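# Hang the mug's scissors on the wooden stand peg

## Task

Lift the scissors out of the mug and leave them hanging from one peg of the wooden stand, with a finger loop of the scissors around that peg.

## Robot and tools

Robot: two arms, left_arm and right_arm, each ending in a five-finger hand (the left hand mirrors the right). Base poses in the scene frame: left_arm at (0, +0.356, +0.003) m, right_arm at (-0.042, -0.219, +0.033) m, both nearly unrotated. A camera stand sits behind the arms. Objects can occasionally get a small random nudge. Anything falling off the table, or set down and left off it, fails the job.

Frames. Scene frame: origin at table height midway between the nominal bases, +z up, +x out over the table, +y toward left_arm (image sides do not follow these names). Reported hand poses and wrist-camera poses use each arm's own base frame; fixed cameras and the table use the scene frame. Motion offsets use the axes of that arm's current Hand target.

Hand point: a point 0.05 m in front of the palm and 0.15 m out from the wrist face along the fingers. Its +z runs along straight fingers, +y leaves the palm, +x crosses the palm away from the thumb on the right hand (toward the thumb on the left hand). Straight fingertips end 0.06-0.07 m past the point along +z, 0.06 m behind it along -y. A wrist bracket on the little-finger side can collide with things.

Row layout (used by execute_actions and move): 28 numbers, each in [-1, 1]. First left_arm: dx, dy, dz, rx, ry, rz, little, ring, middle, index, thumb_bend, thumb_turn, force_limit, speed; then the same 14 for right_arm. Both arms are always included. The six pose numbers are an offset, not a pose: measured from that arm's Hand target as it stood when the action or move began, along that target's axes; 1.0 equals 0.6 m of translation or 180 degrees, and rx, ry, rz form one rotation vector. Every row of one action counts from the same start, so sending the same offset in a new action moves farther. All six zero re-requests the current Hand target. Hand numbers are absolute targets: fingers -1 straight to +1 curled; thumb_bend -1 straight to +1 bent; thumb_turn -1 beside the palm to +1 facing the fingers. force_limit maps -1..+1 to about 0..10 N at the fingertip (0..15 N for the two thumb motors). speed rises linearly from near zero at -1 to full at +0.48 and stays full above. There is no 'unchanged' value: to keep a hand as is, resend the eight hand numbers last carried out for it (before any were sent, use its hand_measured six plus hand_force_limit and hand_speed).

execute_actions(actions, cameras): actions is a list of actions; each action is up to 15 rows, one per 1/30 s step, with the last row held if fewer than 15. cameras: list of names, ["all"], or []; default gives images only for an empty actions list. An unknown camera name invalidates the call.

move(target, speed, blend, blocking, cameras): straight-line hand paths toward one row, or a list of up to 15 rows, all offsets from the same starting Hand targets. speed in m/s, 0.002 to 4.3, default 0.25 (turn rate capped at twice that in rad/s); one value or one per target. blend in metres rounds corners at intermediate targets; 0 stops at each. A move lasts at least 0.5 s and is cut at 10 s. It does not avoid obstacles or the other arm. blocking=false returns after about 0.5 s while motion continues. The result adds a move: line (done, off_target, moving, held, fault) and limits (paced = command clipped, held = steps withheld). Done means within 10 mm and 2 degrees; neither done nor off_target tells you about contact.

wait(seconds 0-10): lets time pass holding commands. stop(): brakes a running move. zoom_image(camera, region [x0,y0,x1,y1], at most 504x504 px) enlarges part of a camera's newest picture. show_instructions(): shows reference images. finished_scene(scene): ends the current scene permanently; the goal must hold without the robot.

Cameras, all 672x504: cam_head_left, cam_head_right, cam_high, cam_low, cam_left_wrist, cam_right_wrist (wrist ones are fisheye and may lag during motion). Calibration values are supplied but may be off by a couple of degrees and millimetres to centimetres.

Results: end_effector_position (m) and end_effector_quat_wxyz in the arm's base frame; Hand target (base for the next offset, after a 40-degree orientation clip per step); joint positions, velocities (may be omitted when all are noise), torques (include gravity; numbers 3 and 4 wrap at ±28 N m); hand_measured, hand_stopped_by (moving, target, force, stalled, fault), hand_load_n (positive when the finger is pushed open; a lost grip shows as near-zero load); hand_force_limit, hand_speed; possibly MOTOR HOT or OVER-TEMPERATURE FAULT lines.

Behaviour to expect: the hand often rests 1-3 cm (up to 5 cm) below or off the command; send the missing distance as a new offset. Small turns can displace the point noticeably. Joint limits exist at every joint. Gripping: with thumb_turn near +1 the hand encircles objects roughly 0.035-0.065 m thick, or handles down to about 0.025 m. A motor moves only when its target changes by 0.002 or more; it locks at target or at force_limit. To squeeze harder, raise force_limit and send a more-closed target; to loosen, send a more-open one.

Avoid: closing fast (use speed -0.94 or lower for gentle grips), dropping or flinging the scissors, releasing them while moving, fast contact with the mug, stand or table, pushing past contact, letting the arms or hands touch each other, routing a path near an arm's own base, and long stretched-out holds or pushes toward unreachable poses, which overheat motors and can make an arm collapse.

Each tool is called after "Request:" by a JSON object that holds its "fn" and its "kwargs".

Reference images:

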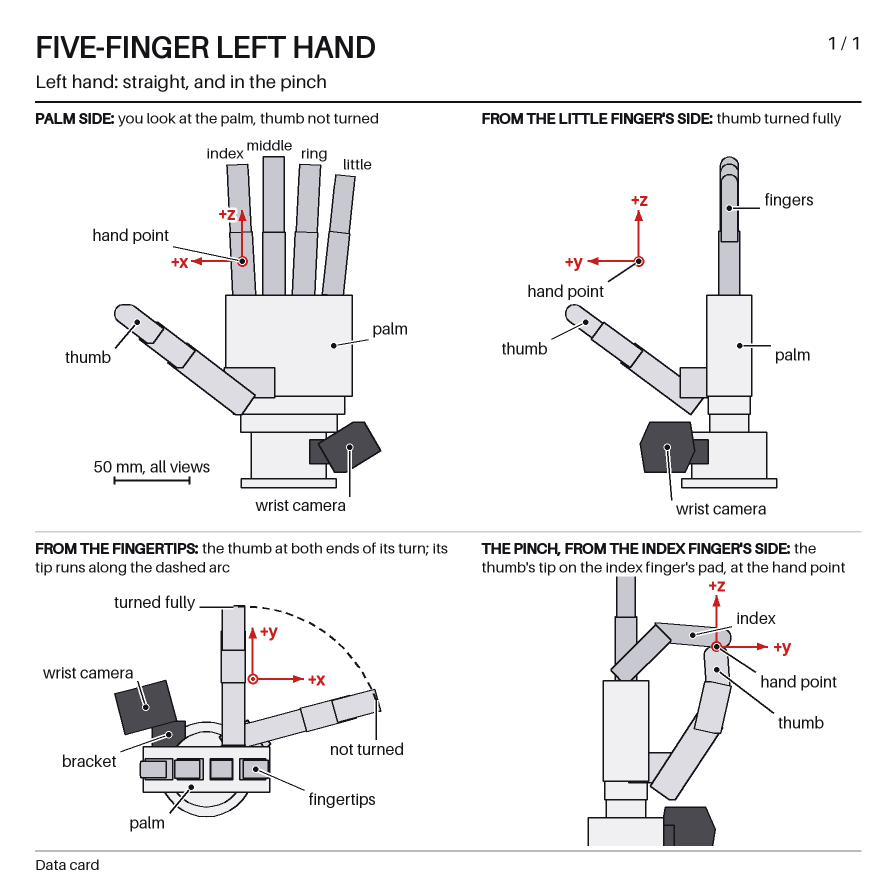

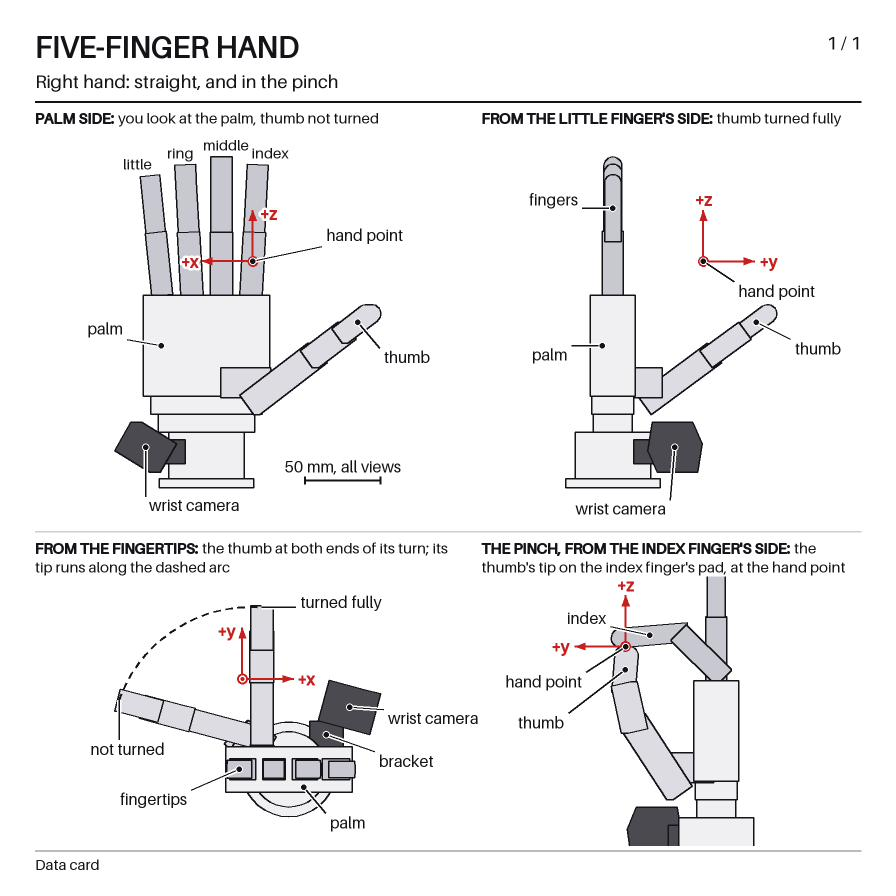

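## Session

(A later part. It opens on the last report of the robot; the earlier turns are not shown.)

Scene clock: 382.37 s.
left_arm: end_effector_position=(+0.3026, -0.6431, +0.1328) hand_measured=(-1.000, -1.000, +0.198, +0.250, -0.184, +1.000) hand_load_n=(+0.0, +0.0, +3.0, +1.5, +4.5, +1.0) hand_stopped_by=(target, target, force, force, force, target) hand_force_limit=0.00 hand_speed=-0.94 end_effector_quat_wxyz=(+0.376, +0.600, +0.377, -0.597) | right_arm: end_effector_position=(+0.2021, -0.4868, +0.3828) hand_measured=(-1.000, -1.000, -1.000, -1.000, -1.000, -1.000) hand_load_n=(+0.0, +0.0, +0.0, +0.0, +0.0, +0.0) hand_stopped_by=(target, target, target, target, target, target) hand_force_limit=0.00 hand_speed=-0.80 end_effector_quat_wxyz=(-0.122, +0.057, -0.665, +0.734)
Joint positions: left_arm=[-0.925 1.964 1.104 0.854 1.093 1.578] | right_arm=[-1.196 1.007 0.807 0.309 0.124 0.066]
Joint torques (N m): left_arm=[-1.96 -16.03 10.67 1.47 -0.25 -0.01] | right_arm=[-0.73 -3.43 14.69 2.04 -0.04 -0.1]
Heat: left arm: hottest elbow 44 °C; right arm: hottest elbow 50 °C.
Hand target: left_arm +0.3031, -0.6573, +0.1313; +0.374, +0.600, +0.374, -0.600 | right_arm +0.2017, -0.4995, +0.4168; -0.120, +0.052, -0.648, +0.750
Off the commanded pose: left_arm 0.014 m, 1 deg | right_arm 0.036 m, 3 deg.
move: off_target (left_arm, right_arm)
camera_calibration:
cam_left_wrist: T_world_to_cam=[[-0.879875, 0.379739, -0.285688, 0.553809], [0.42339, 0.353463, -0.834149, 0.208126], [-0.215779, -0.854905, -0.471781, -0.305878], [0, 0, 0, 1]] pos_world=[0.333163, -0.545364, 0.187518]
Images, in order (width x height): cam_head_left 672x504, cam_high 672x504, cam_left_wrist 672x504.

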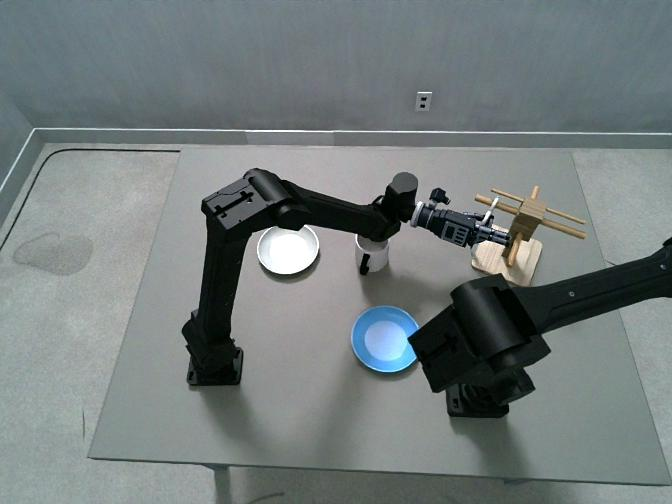

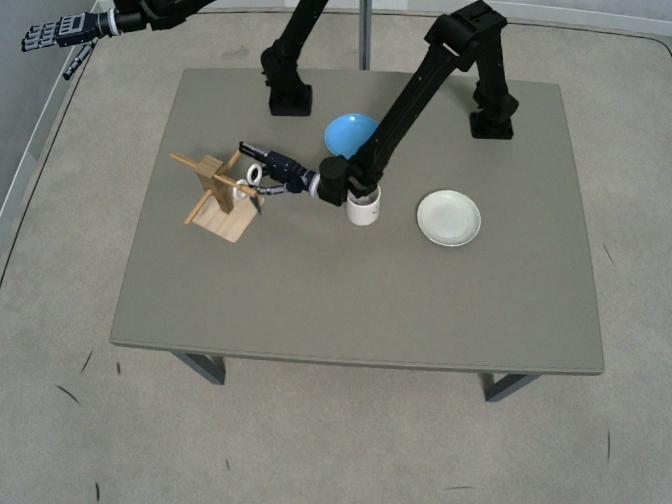

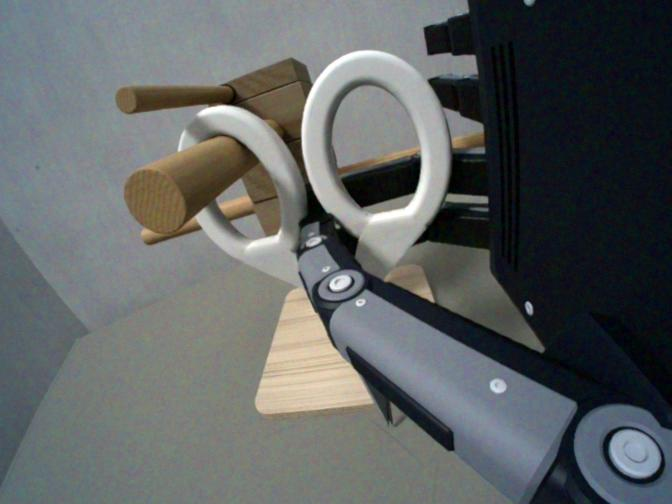

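Request:
{"fn": "zoom_image", "kwargs": {"camera": "cam_head_left", "region": [460, 190, 560, 280]}}

Request:
{"fn": "zoom_image", "kwargs": {"camera": "cam_high", "region": [190, 120, 290, 210]}}

Request:
{"fn": "wait", "kwargs": {"seconds": 0, "cameras": ["cam_low"]}}

Request:
{"fn": "zoom_image", "kwargs": {"camera": "cam_low", "region": [70, 170, 230, 300]}}

Scaled by 5.040 from the camera's 672x504 image, which has a finer 960x720 frame.

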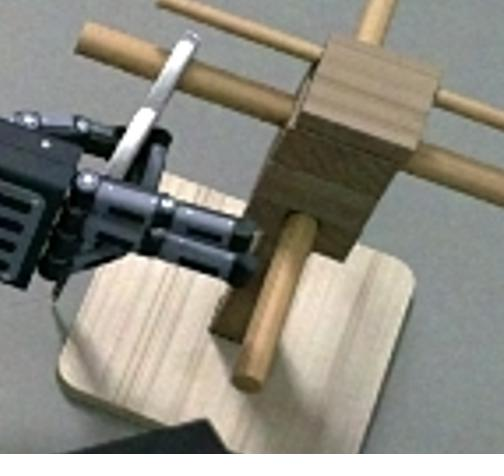

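Scaled by 5.040 from the camera's 672x504 image, which has a finer 960x720 frame.

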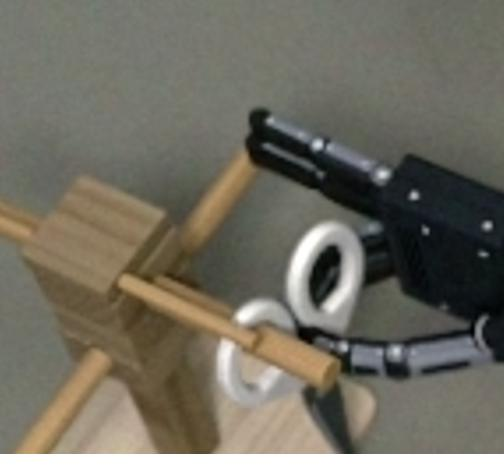

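Scene clock: 384.10 s.
left_arm: end_effector_position=(+0.3026, -0.6431, +0.1328) hand_measured=(-1.000, -1.000, +0.198, +0.250, -0.184, +1.000) hand_load_n=(+0.0, +0.0, +3.0, +2.0, +4.5, +1.0) hand_stopped_by=(target, target, force, force, force, target) hand_force_limit=0.00 hand_speed=-0.94 end_effector_quat_wxyz=(+0.376, +0.600, +0.377, -0.597) | right_arm: end_effector_position=(+0.2021, -0.4868, +0.3828) hand_measured=(-1.000, -1.000, -1.000, -1.000, -1.000, -1.000) hand_load_n=(+0.0, +0.0, +0.0, +0.0, +0.0, +0.0) hand_stopped_by=(target, target, target, target, target, target) hand_force_limit=0.00 hand_speed=-0.80 end_effector_quat_wxyz=(-0.122, +0.057, -0.665, +0.734)
Joint positions: left_arm=[-0.925 1.964 1.104 0.854 1.093 1.578] | right_arm=[-1.196 1.007 0.807 0.309 0.124 0.066]
Joint torques (N m): left_arm=[-1.85 -15.97 10.67 1.43 -0.25 -0.02] | right_arm=[-0.73 -3.43 14.69 2.03 -0.04 -0.1]
Heat: left arm: hottest elbow 44 °C; right arm: hottest elbow 50 °C.
Hand target: left_arm +0.3031, -0.6573, +0.1313; +0.374, +0.600, +0.374, -0.600 | right_arm +0.2017, -0.4995, +0.4168; -0.120, +0.052, -0.648, +0.750
Off the commanded pose: left_arm 0.014 m, 1 deg | right_arm 0.036 m, 3 deg.
Images, in order (width x height): cam_low 672x504.

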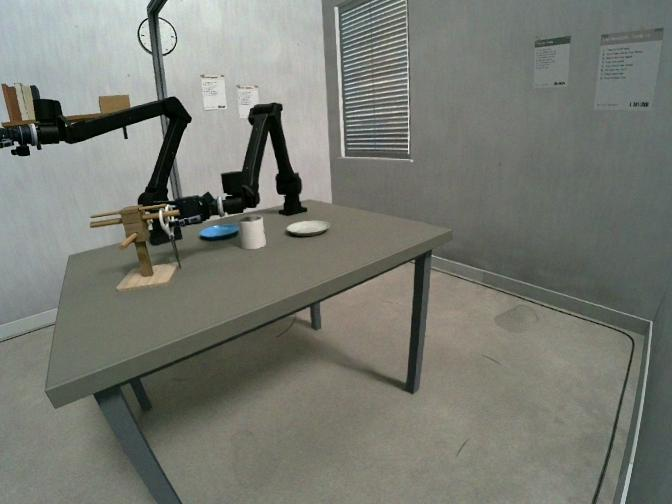

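Scaled by 3.150 from the camera's 672x504 image, which has a finer 960x720 frame.

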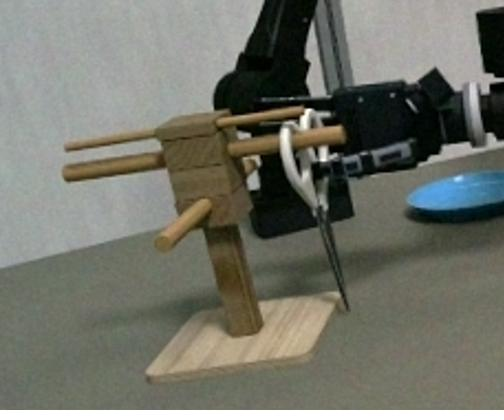

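Request:
{"fn": "move", "kwargs": {"target": [0.01,0,-0.005,0,0,0,-1,-1,0.65,0.62,0.35,1,0.0,-0.94,0,0,0,0,0,0,-1,-1,-1,-1,-1,-1,0,-0.8], "speed": 0.03, "cameras": ["cam_left_wrist"]}}

Request:
{"fn": "zoom_image", "kwargs": {"camera": "cam_left_wrist", "region": [110, 50, 410, 275]}}

Scene clock: 387.63 s.
left_arm: end_effector_position=(+0.3025, -0.6431, +0.1320) hand_measured=(-1.000, -1.000, +0.198, +0.250, -0.184, +1.000) hand_load_n=(+0.0, +0.0, +2.5, +1.5, +4.5, +1.0) hand_stopped_by=(target, target, force, force, force, target) hand_force_limit=0.00 hand_speed=-0.94 end_effector_quat_wxyz=(+0.376, +0.600, +0.377, -0.597) | right_arm: end_effector_position=(+0.2021, -0.4868, +0.3828) hand_measured=(-1.000, -1.000, -1.000, -1.000, -1.000, -1.000) hand_load_n=(+0.0, +0.0, +0.0, +0.0, +0.0, -0.5) hand_stopped_by=(target, target, target, target, target, target) hand_force_limit=0.00 hand_speed=-0.80 end_effector_quat_wxyz=(-0.122, +0.057, -0.665, +0.734)
Joint positions: left_arm=[-0.925 1.965 1.104 0.854 1.093 1.578] | right_arm=[-1.196 1.007 0.807 0.309 0.124 0.066]
Joint torques (N m): left_arm=[-1.49 -15.33 10.21 2.07 -0.1 -0.01] | right_arm=[-0.79 -3.43 14.69 2.03 -0.04 -0.1]
Heat: left arm: hottest elbow 44 °C; right arm: hottest elbow 50 °C.
Hand target: left_arm +0.3045, -0.6546, +0.1255; +0.374, +0.600, +0.374, -0.600 | right_arm +0.2017, -0.4995, +0.4168; -0.120, +0.052, -0.648, +0.750
Off the commanded pose: left_arm 0.013 m, 1 deg | right_arm 0.036 m, 3 deg.
move: off_target (left_arm, right_arm)
camera_calibration:
cam_left_wrist: T_world_to_cam=[[-0.879921, 0.380298, -0.284804, 0.553803], [0.422992, 0.354045, -0.834104, 0.208021], [-0.216374, -0.854415, -0.472394, -0.305712], [0, 0, 0, 1]] pos_world=[0.333163, -0.545464, 0.18682]
Images, in order (width x height): cam_left_wrist 672x504.

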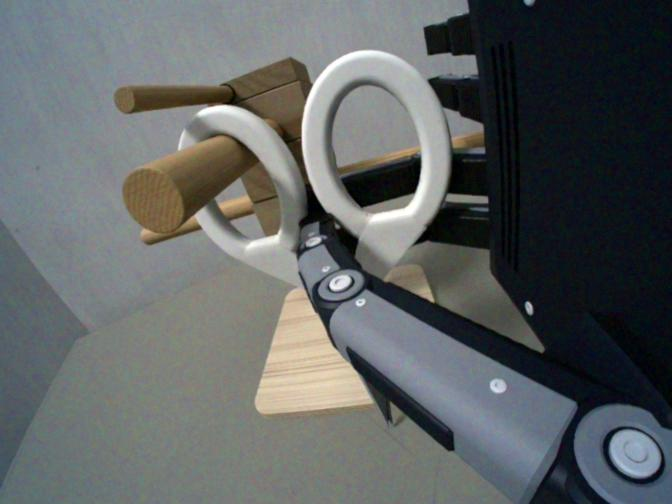

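Scaled by 1.680 from the camera's 672x504 image, which has a finer 960x720 frame.

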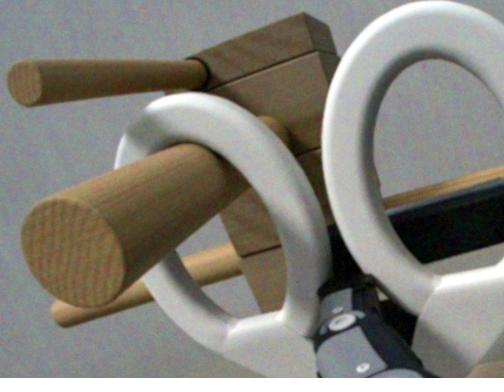

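Request:
{"fn": "move", "kwargs": {"target": [[0,0,0,0,0,0,-1,-1,0.1,0.13,-0.26,1,0.0,-0.85,0,0,0,0,0,0,-1,-1,-1,-1,-1,-1,0,-0.8],[0,0,0,0,0,0,-1,-1,-0.1,-0.1,-0.4,1,0.0,-0.8,0,0,0,0,0,0,-1,-1,-1,-1,-1,-1,0,-0.8]], "speed": 0.03, "cameras": ["cam_head_left","cam_high","cam_low","cam_left_wrist"]}}

Request:
{"fn": "zoom_image", "kwargs": {"camera": "cam_low", "region": [70, 170, 230, 300]}}

Request:
{"fn": "zoom_image", "kwargs": {"camera": "cam_head_left", "region": [445, 180, 545, 270]}}

Scene clock: 393.33 s.
left_arm: end_effector_position=(+0.3025, -0.6431, +0.1282) hand_measured=(-1.000, -1.000, -0.100, -0.100, -0.400, +1.000) hand_load_n=(+0.0, +0.0, +0.0, +0.0, +0.0, +0.5) hand_stopped_by=(target, target, target, target, target, target) hand_force_limit=0.00 hand_speed=-0.80 end_effector_quat_wxyz=(+0.374, +0.599, +0.379, -0.598) | right_arm: end_effector_position=(+0.2021, -0.4868, +0.3828) hand_measured=(-1.000, -1.000, -1.000, -1.000, -1.000, -1.000) hand_load_n=(+0.0, -0.5, +0.0, +0.0, +0.5, +0.0) hand_stopped_by=(target, target, target, target, target, target) hand_force_limit=0.00 hand_speed=-0.80 end_effector_quat_wxyz=(-0.122, +0.057, -0.665, +0.734)
Joint positions: left_arm=[-0.925 1.971 1.104 0.854 1.093 1.578] | right_arm=[-1.196 1.007 0.807 0.309 0.124 0.066]
Joint torques (N m): left_arm=[-1.49 -15.85 10.19 2.11 -0.09 -0.01] | right_arm=[-0.79 -3.43 14.69 2.03 -0.04 -0.1]
Heat: left arm: hottest elbow 45 °C; right arm: hottest elbow 50 °C.
Hand target: left_arm +0.3045, -0.6546, +0.1255; +0.374, +0.600, +0.374, -0.600 | right_arm +0.2017, -0.4995, +0.4168; -0.120, +0.052, -0.648, +0.750
Off the commanded pose: left_arm 0.012 m, 1 deg | right_arm 0.036 m, 3 deg.
move: off_target (left_arm, right_arm); target 2's new numbers were sent with left_arm's hand 0.012 m and 1 deg from that target
camera_calibration:
cam_left_wrist: T_world_to_cam=[[-0.880914, 0.381589, -0.279964, 0.553182], [0.420064, 0.357886, -0.833945, 0.208059], [-0.218029, -0.852237, -0.475559, -0.305212], [0, 0, 0, 1]] pos_world=[0.333362, -0.545663, 0.183234]
Images, in order (width x height): cam_head_left 672x504, cam_high 672x504, cam_low 672x504, cam_left_wrist 672x504.

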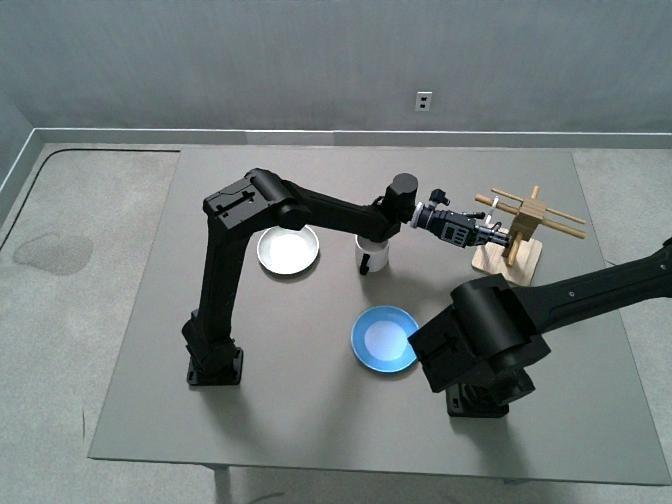

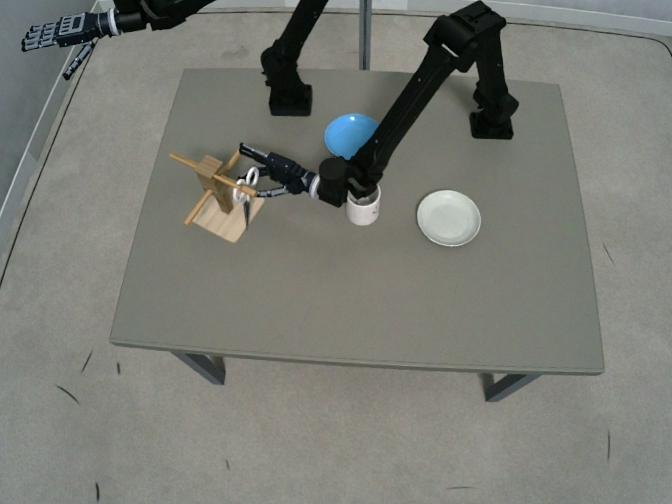

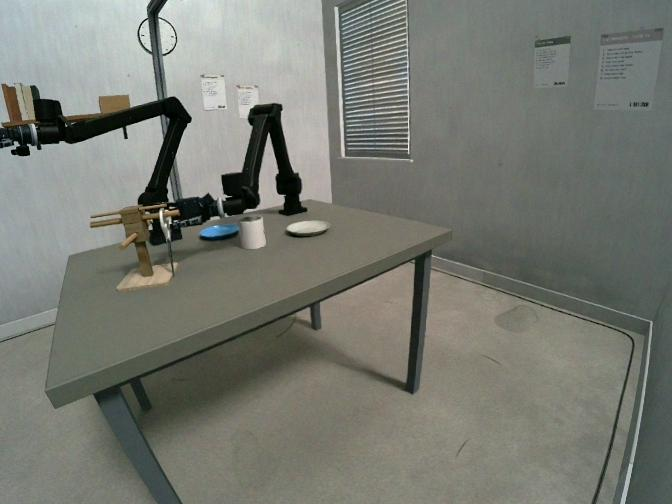

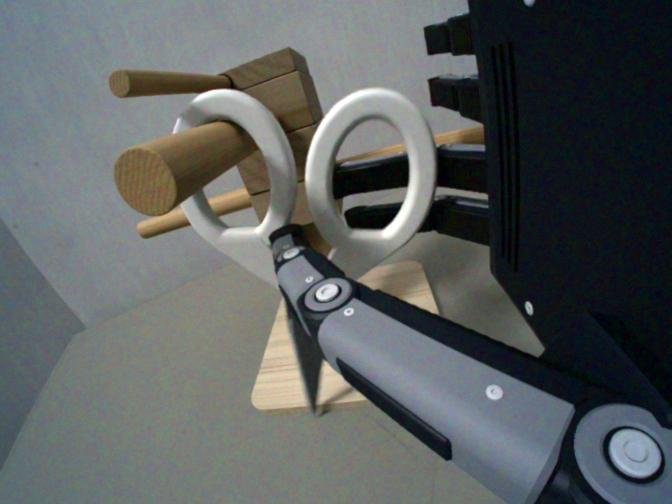

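Scaled by 3.150 from the camera's 672x504 image, which has a finer 960x720 frame.

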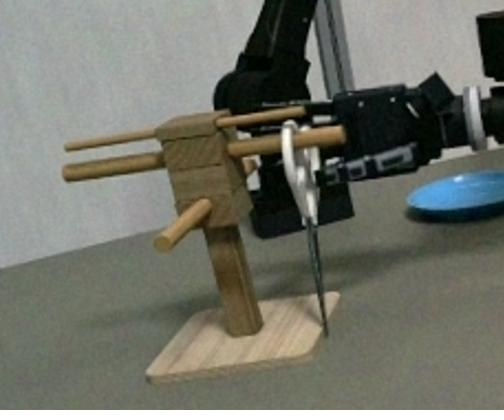

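Scaled by 5.040 from the camera's 672x504 image, which has a finer 960x720 frame.

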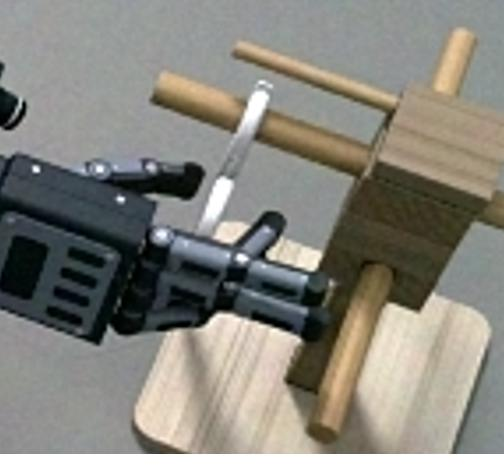

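Request:
{"fn": "move", "kwargs": {"target": [[-0.004,-0.03,-0.018,0,0,0,-1,-1,-0.25,-0.25,-0.6,1,0.0,-0.8,0,0,0,0,0,0,-1,-1,-1,-1,-1,-1,0,-0.8],[-0.004,-0.17,-0.022,0,0,0,-1,-1,-0.25,-0.25,-0.6,1,0.0,-0.8,0,0,0,0,0,0,-1,-1,-1,-1,-1,-1,0,-0.8]], "speed": 0.05, "cameras": ["cam_head_left","cam_high","cam_low","cam_left_wrist"]}}

Request:
{"fn": "zoom_image", "kwargs": {"camera": "cam_low", "region": [70, 170, 230, 300]}}

Request:
{"fn": "zoom_image", "kwargs": {"camera": "cam_head_left", "region": [445, 180, 545, 270]}}

Scene clock: 399.83 s.
left_arm: end_effector_position=(+0.2275, -0.5965, +0.1244) hand_measured=(-1.000, -1.000, -0.250, -0.250, -0.600, +1.000) hand_load_n=(+0.0, +0.0, +0.0, +0.0, +0.0, +0.0) hand_stopped_by=(target, target, target, target, target, target) hand_force_limit=0.00 hand_speed=-0.80 end_effector_quat_wxyz=(+0.373, +0.599, +0.381, -0.597) | right_arm: end_effector_position=(+0.2021, -0.4868, +0.3828) hand_measured=(-1.000, -1.000, -1.000, -1.000, -1.000, -1.000) hand_load_n=(+0.0, +0.0, +0.0, +0.0, +0.0, -0.5) hand_stopped_by=(target, target, target, target, target, target) hand_force_limit=0.00 hand_speed=-0.80 end_effector_quat_wxyz=(-0.122, +0.057, -0.665, +0.734)
Joint positions: left_arm=[-0.994 1.838 0.851 0.97 1.023 1.578] | right_arm=[-1.196 1.007 0.807 0.309 0.124 0.066]
Joint torques (N m): left_arm=[-2.08 -15.38 5.93 2.76 -0.25 -0.02] | right_arm=[-0.79 -3.43 14.69 2.04 -0.04 -0.1]
Heat: left arm: hottest elbow 44 °C; right arm: hottest elbow 50 °C.
Hand target: left_arm +0.2187, -0.5979, +0.1279; +0.374, +0.600, +0.374, -0.600 | right_arm +0.2017, -0.4995, +0.4168; -0.120, +0.052, -0.648, +0.750
Off the commanded pose: left_arm 0.010 m, 1 deg | right_arm 0.036 m, 3 deg.
move: off_target (right_arm)
camera_calibration:
cam_left_wrist: T_world_to_cam=[[-0.882125, 0.381105, -0.276794, 0.467867], [0.417951, 0.362349, -0.833079, 0.222795], [-0.217194, -0.850566, -0.47892, -0.282432], [0, 0, 0, 1]] pos_world=[0.258257, -0.499263, 0.179847]
Images, in order (width x height): cam_head_left 672x504, cam_high 672x504, cam_low 672x504, cam_left_wrist 672x504.

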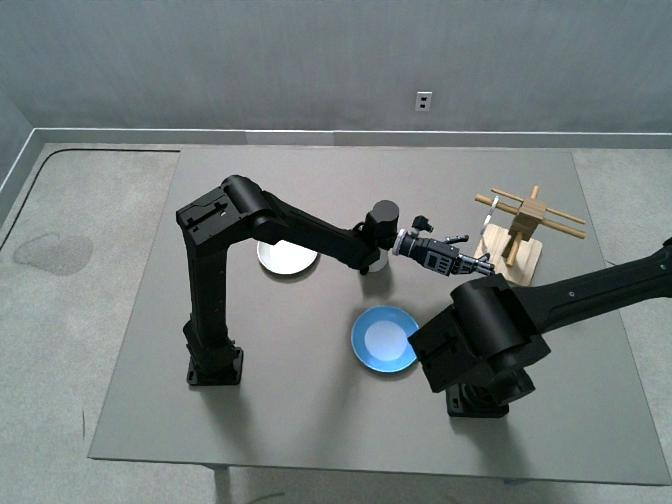

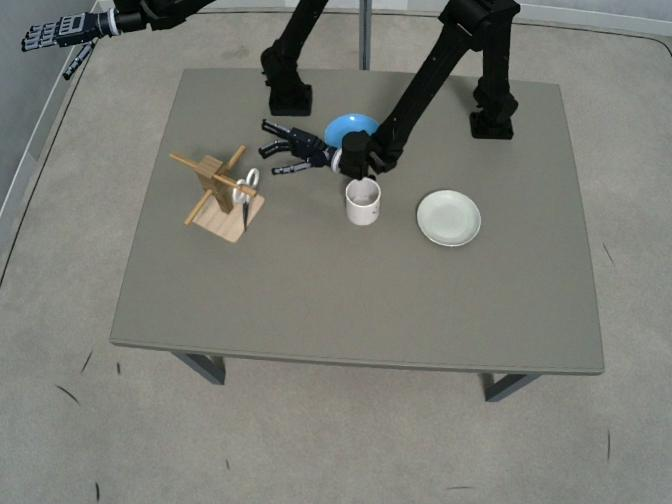

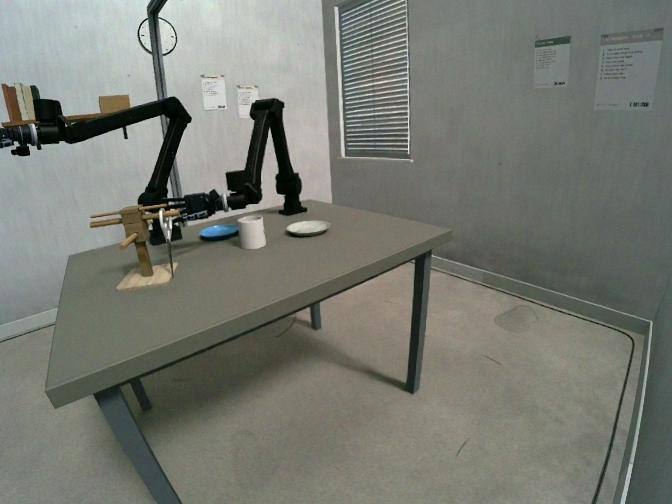

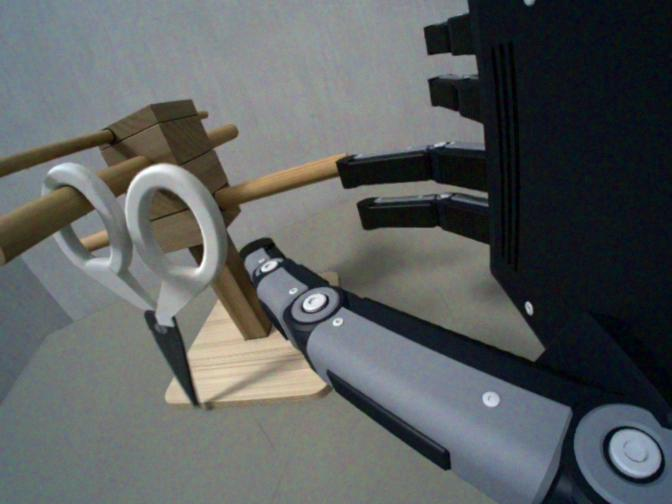

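Scaled by 3.150 from the camera's 672x504 image, which has a finer 960x720 frame.

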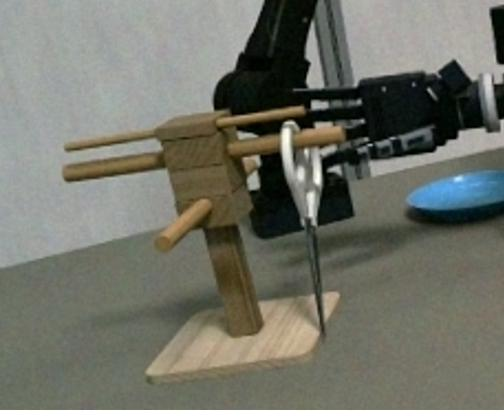

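Scaled by 5.040 from the camera's 672x504 image, which has a finer 960x720 frame.

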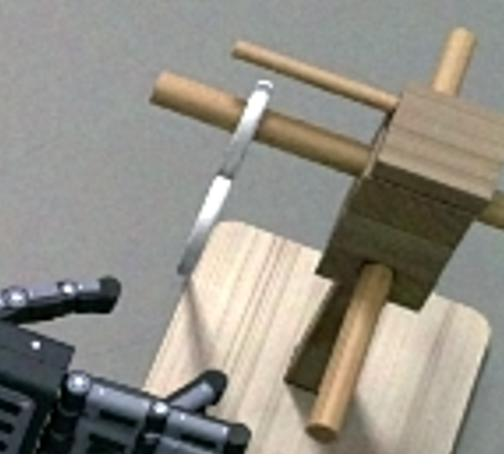

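Request:
{"fn": "wait", "kwargs": {"seconds": 1, "cameras": ["cam_low","cam_head_left"]}}

Request:
{"fn": "zoom_image", "kwargs": {"camera": "cam_low", "region": [70, 170, 230, 300]}}

Scene clock: 403.13 s.
left_arm: end_effector_position=(+0.2275, -0.5965, +0.1244) hand_measured=(-1.000, -1.000, -0.250, -0.250, -0.600, +1.000) hand_load_n=(-0.5, +0.0, +0.0, +0.0, +0.0, +0.5) hand_stopped_by=(target, target, target, target, target, target) hand_force_limit=0.00 hand_speed=-0.80 end_effector_quat_wxyz=(+0.373, +0.599, +0.381, -0.597) | right_arm: end_effector_position=(+0.2021, -0.4868, +0.3828) hand_measured=(-1.000, -1.000, -1.000, -1.000, -1.000, -1.000) hand_load_n=(+0.0, +0.0, +0.0, +0.0, +0.0, +0.0) hand_stopped_by=(target, target, target, target, target, target) hand_force_limit=0.00 hand_speed=-0.80 end_effector_quat_wxyz=(-0.122, +0.057, -0.665, +0.734)
Joint positions: left_arm=[-0.994 1.838 0.851 0.97 1.023 1.578] | right_arm=[-1.196 1.007 0.807 0.309 0.124 0.066]
Joint torques (N m): left_arm=[-2.02 -15.44 5.96 2.73 -0.24 -0.01] | right_arm=[-0.73 -3.43 14.71 2.03 -0.04 -0.1]
Heat: left arm: hottest elbow 44 °C; right arm: hottest elbow 50 °C.
Hand target: left_arm +0.2187, -0.5978, +0.1279; +0.374, +0.600, +0.374, -0.600 | right_arm +0.2017, -0.4995, +0.4168; -0.120, +0.052, -0.648, +0.750
Off the commanded pose: left_arm 0.010 m, 1 deg | right_arm 0.036 m, 3 deg.
wait: 1.00 s; at rest from the start
Images, in order (width x height): cam_head_left 672x504, cam_low 672x504.

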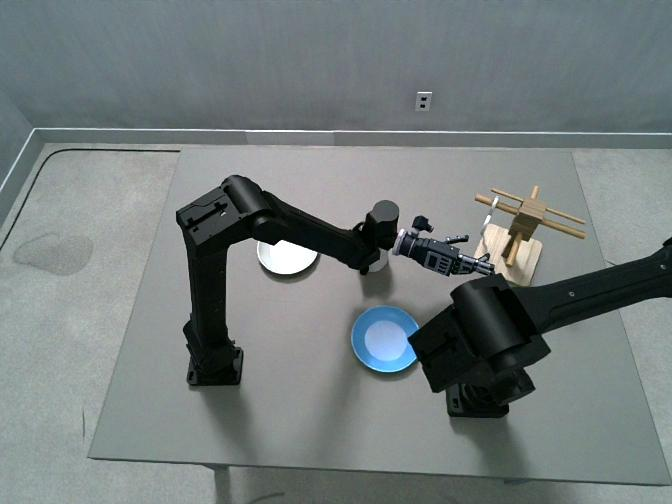

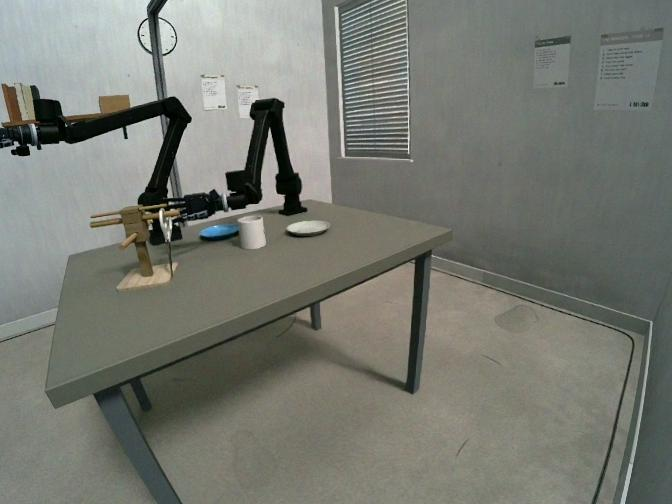

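Scaled by 3.150 from the camera's 672x504 image, which has a finer 960x720 frame.

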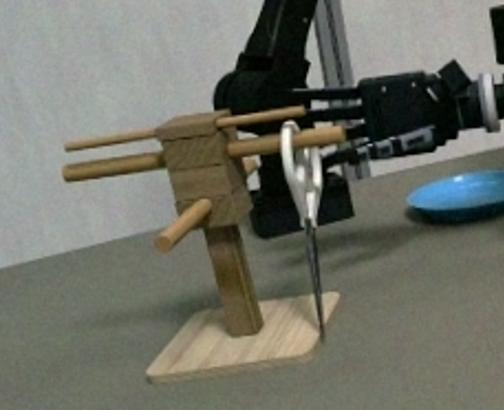

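Stable and hanging; hand clear.

Request:
{"fn": "finished_scene", "kwargs": {"scene": 2}}

The scene is finished: the task was done.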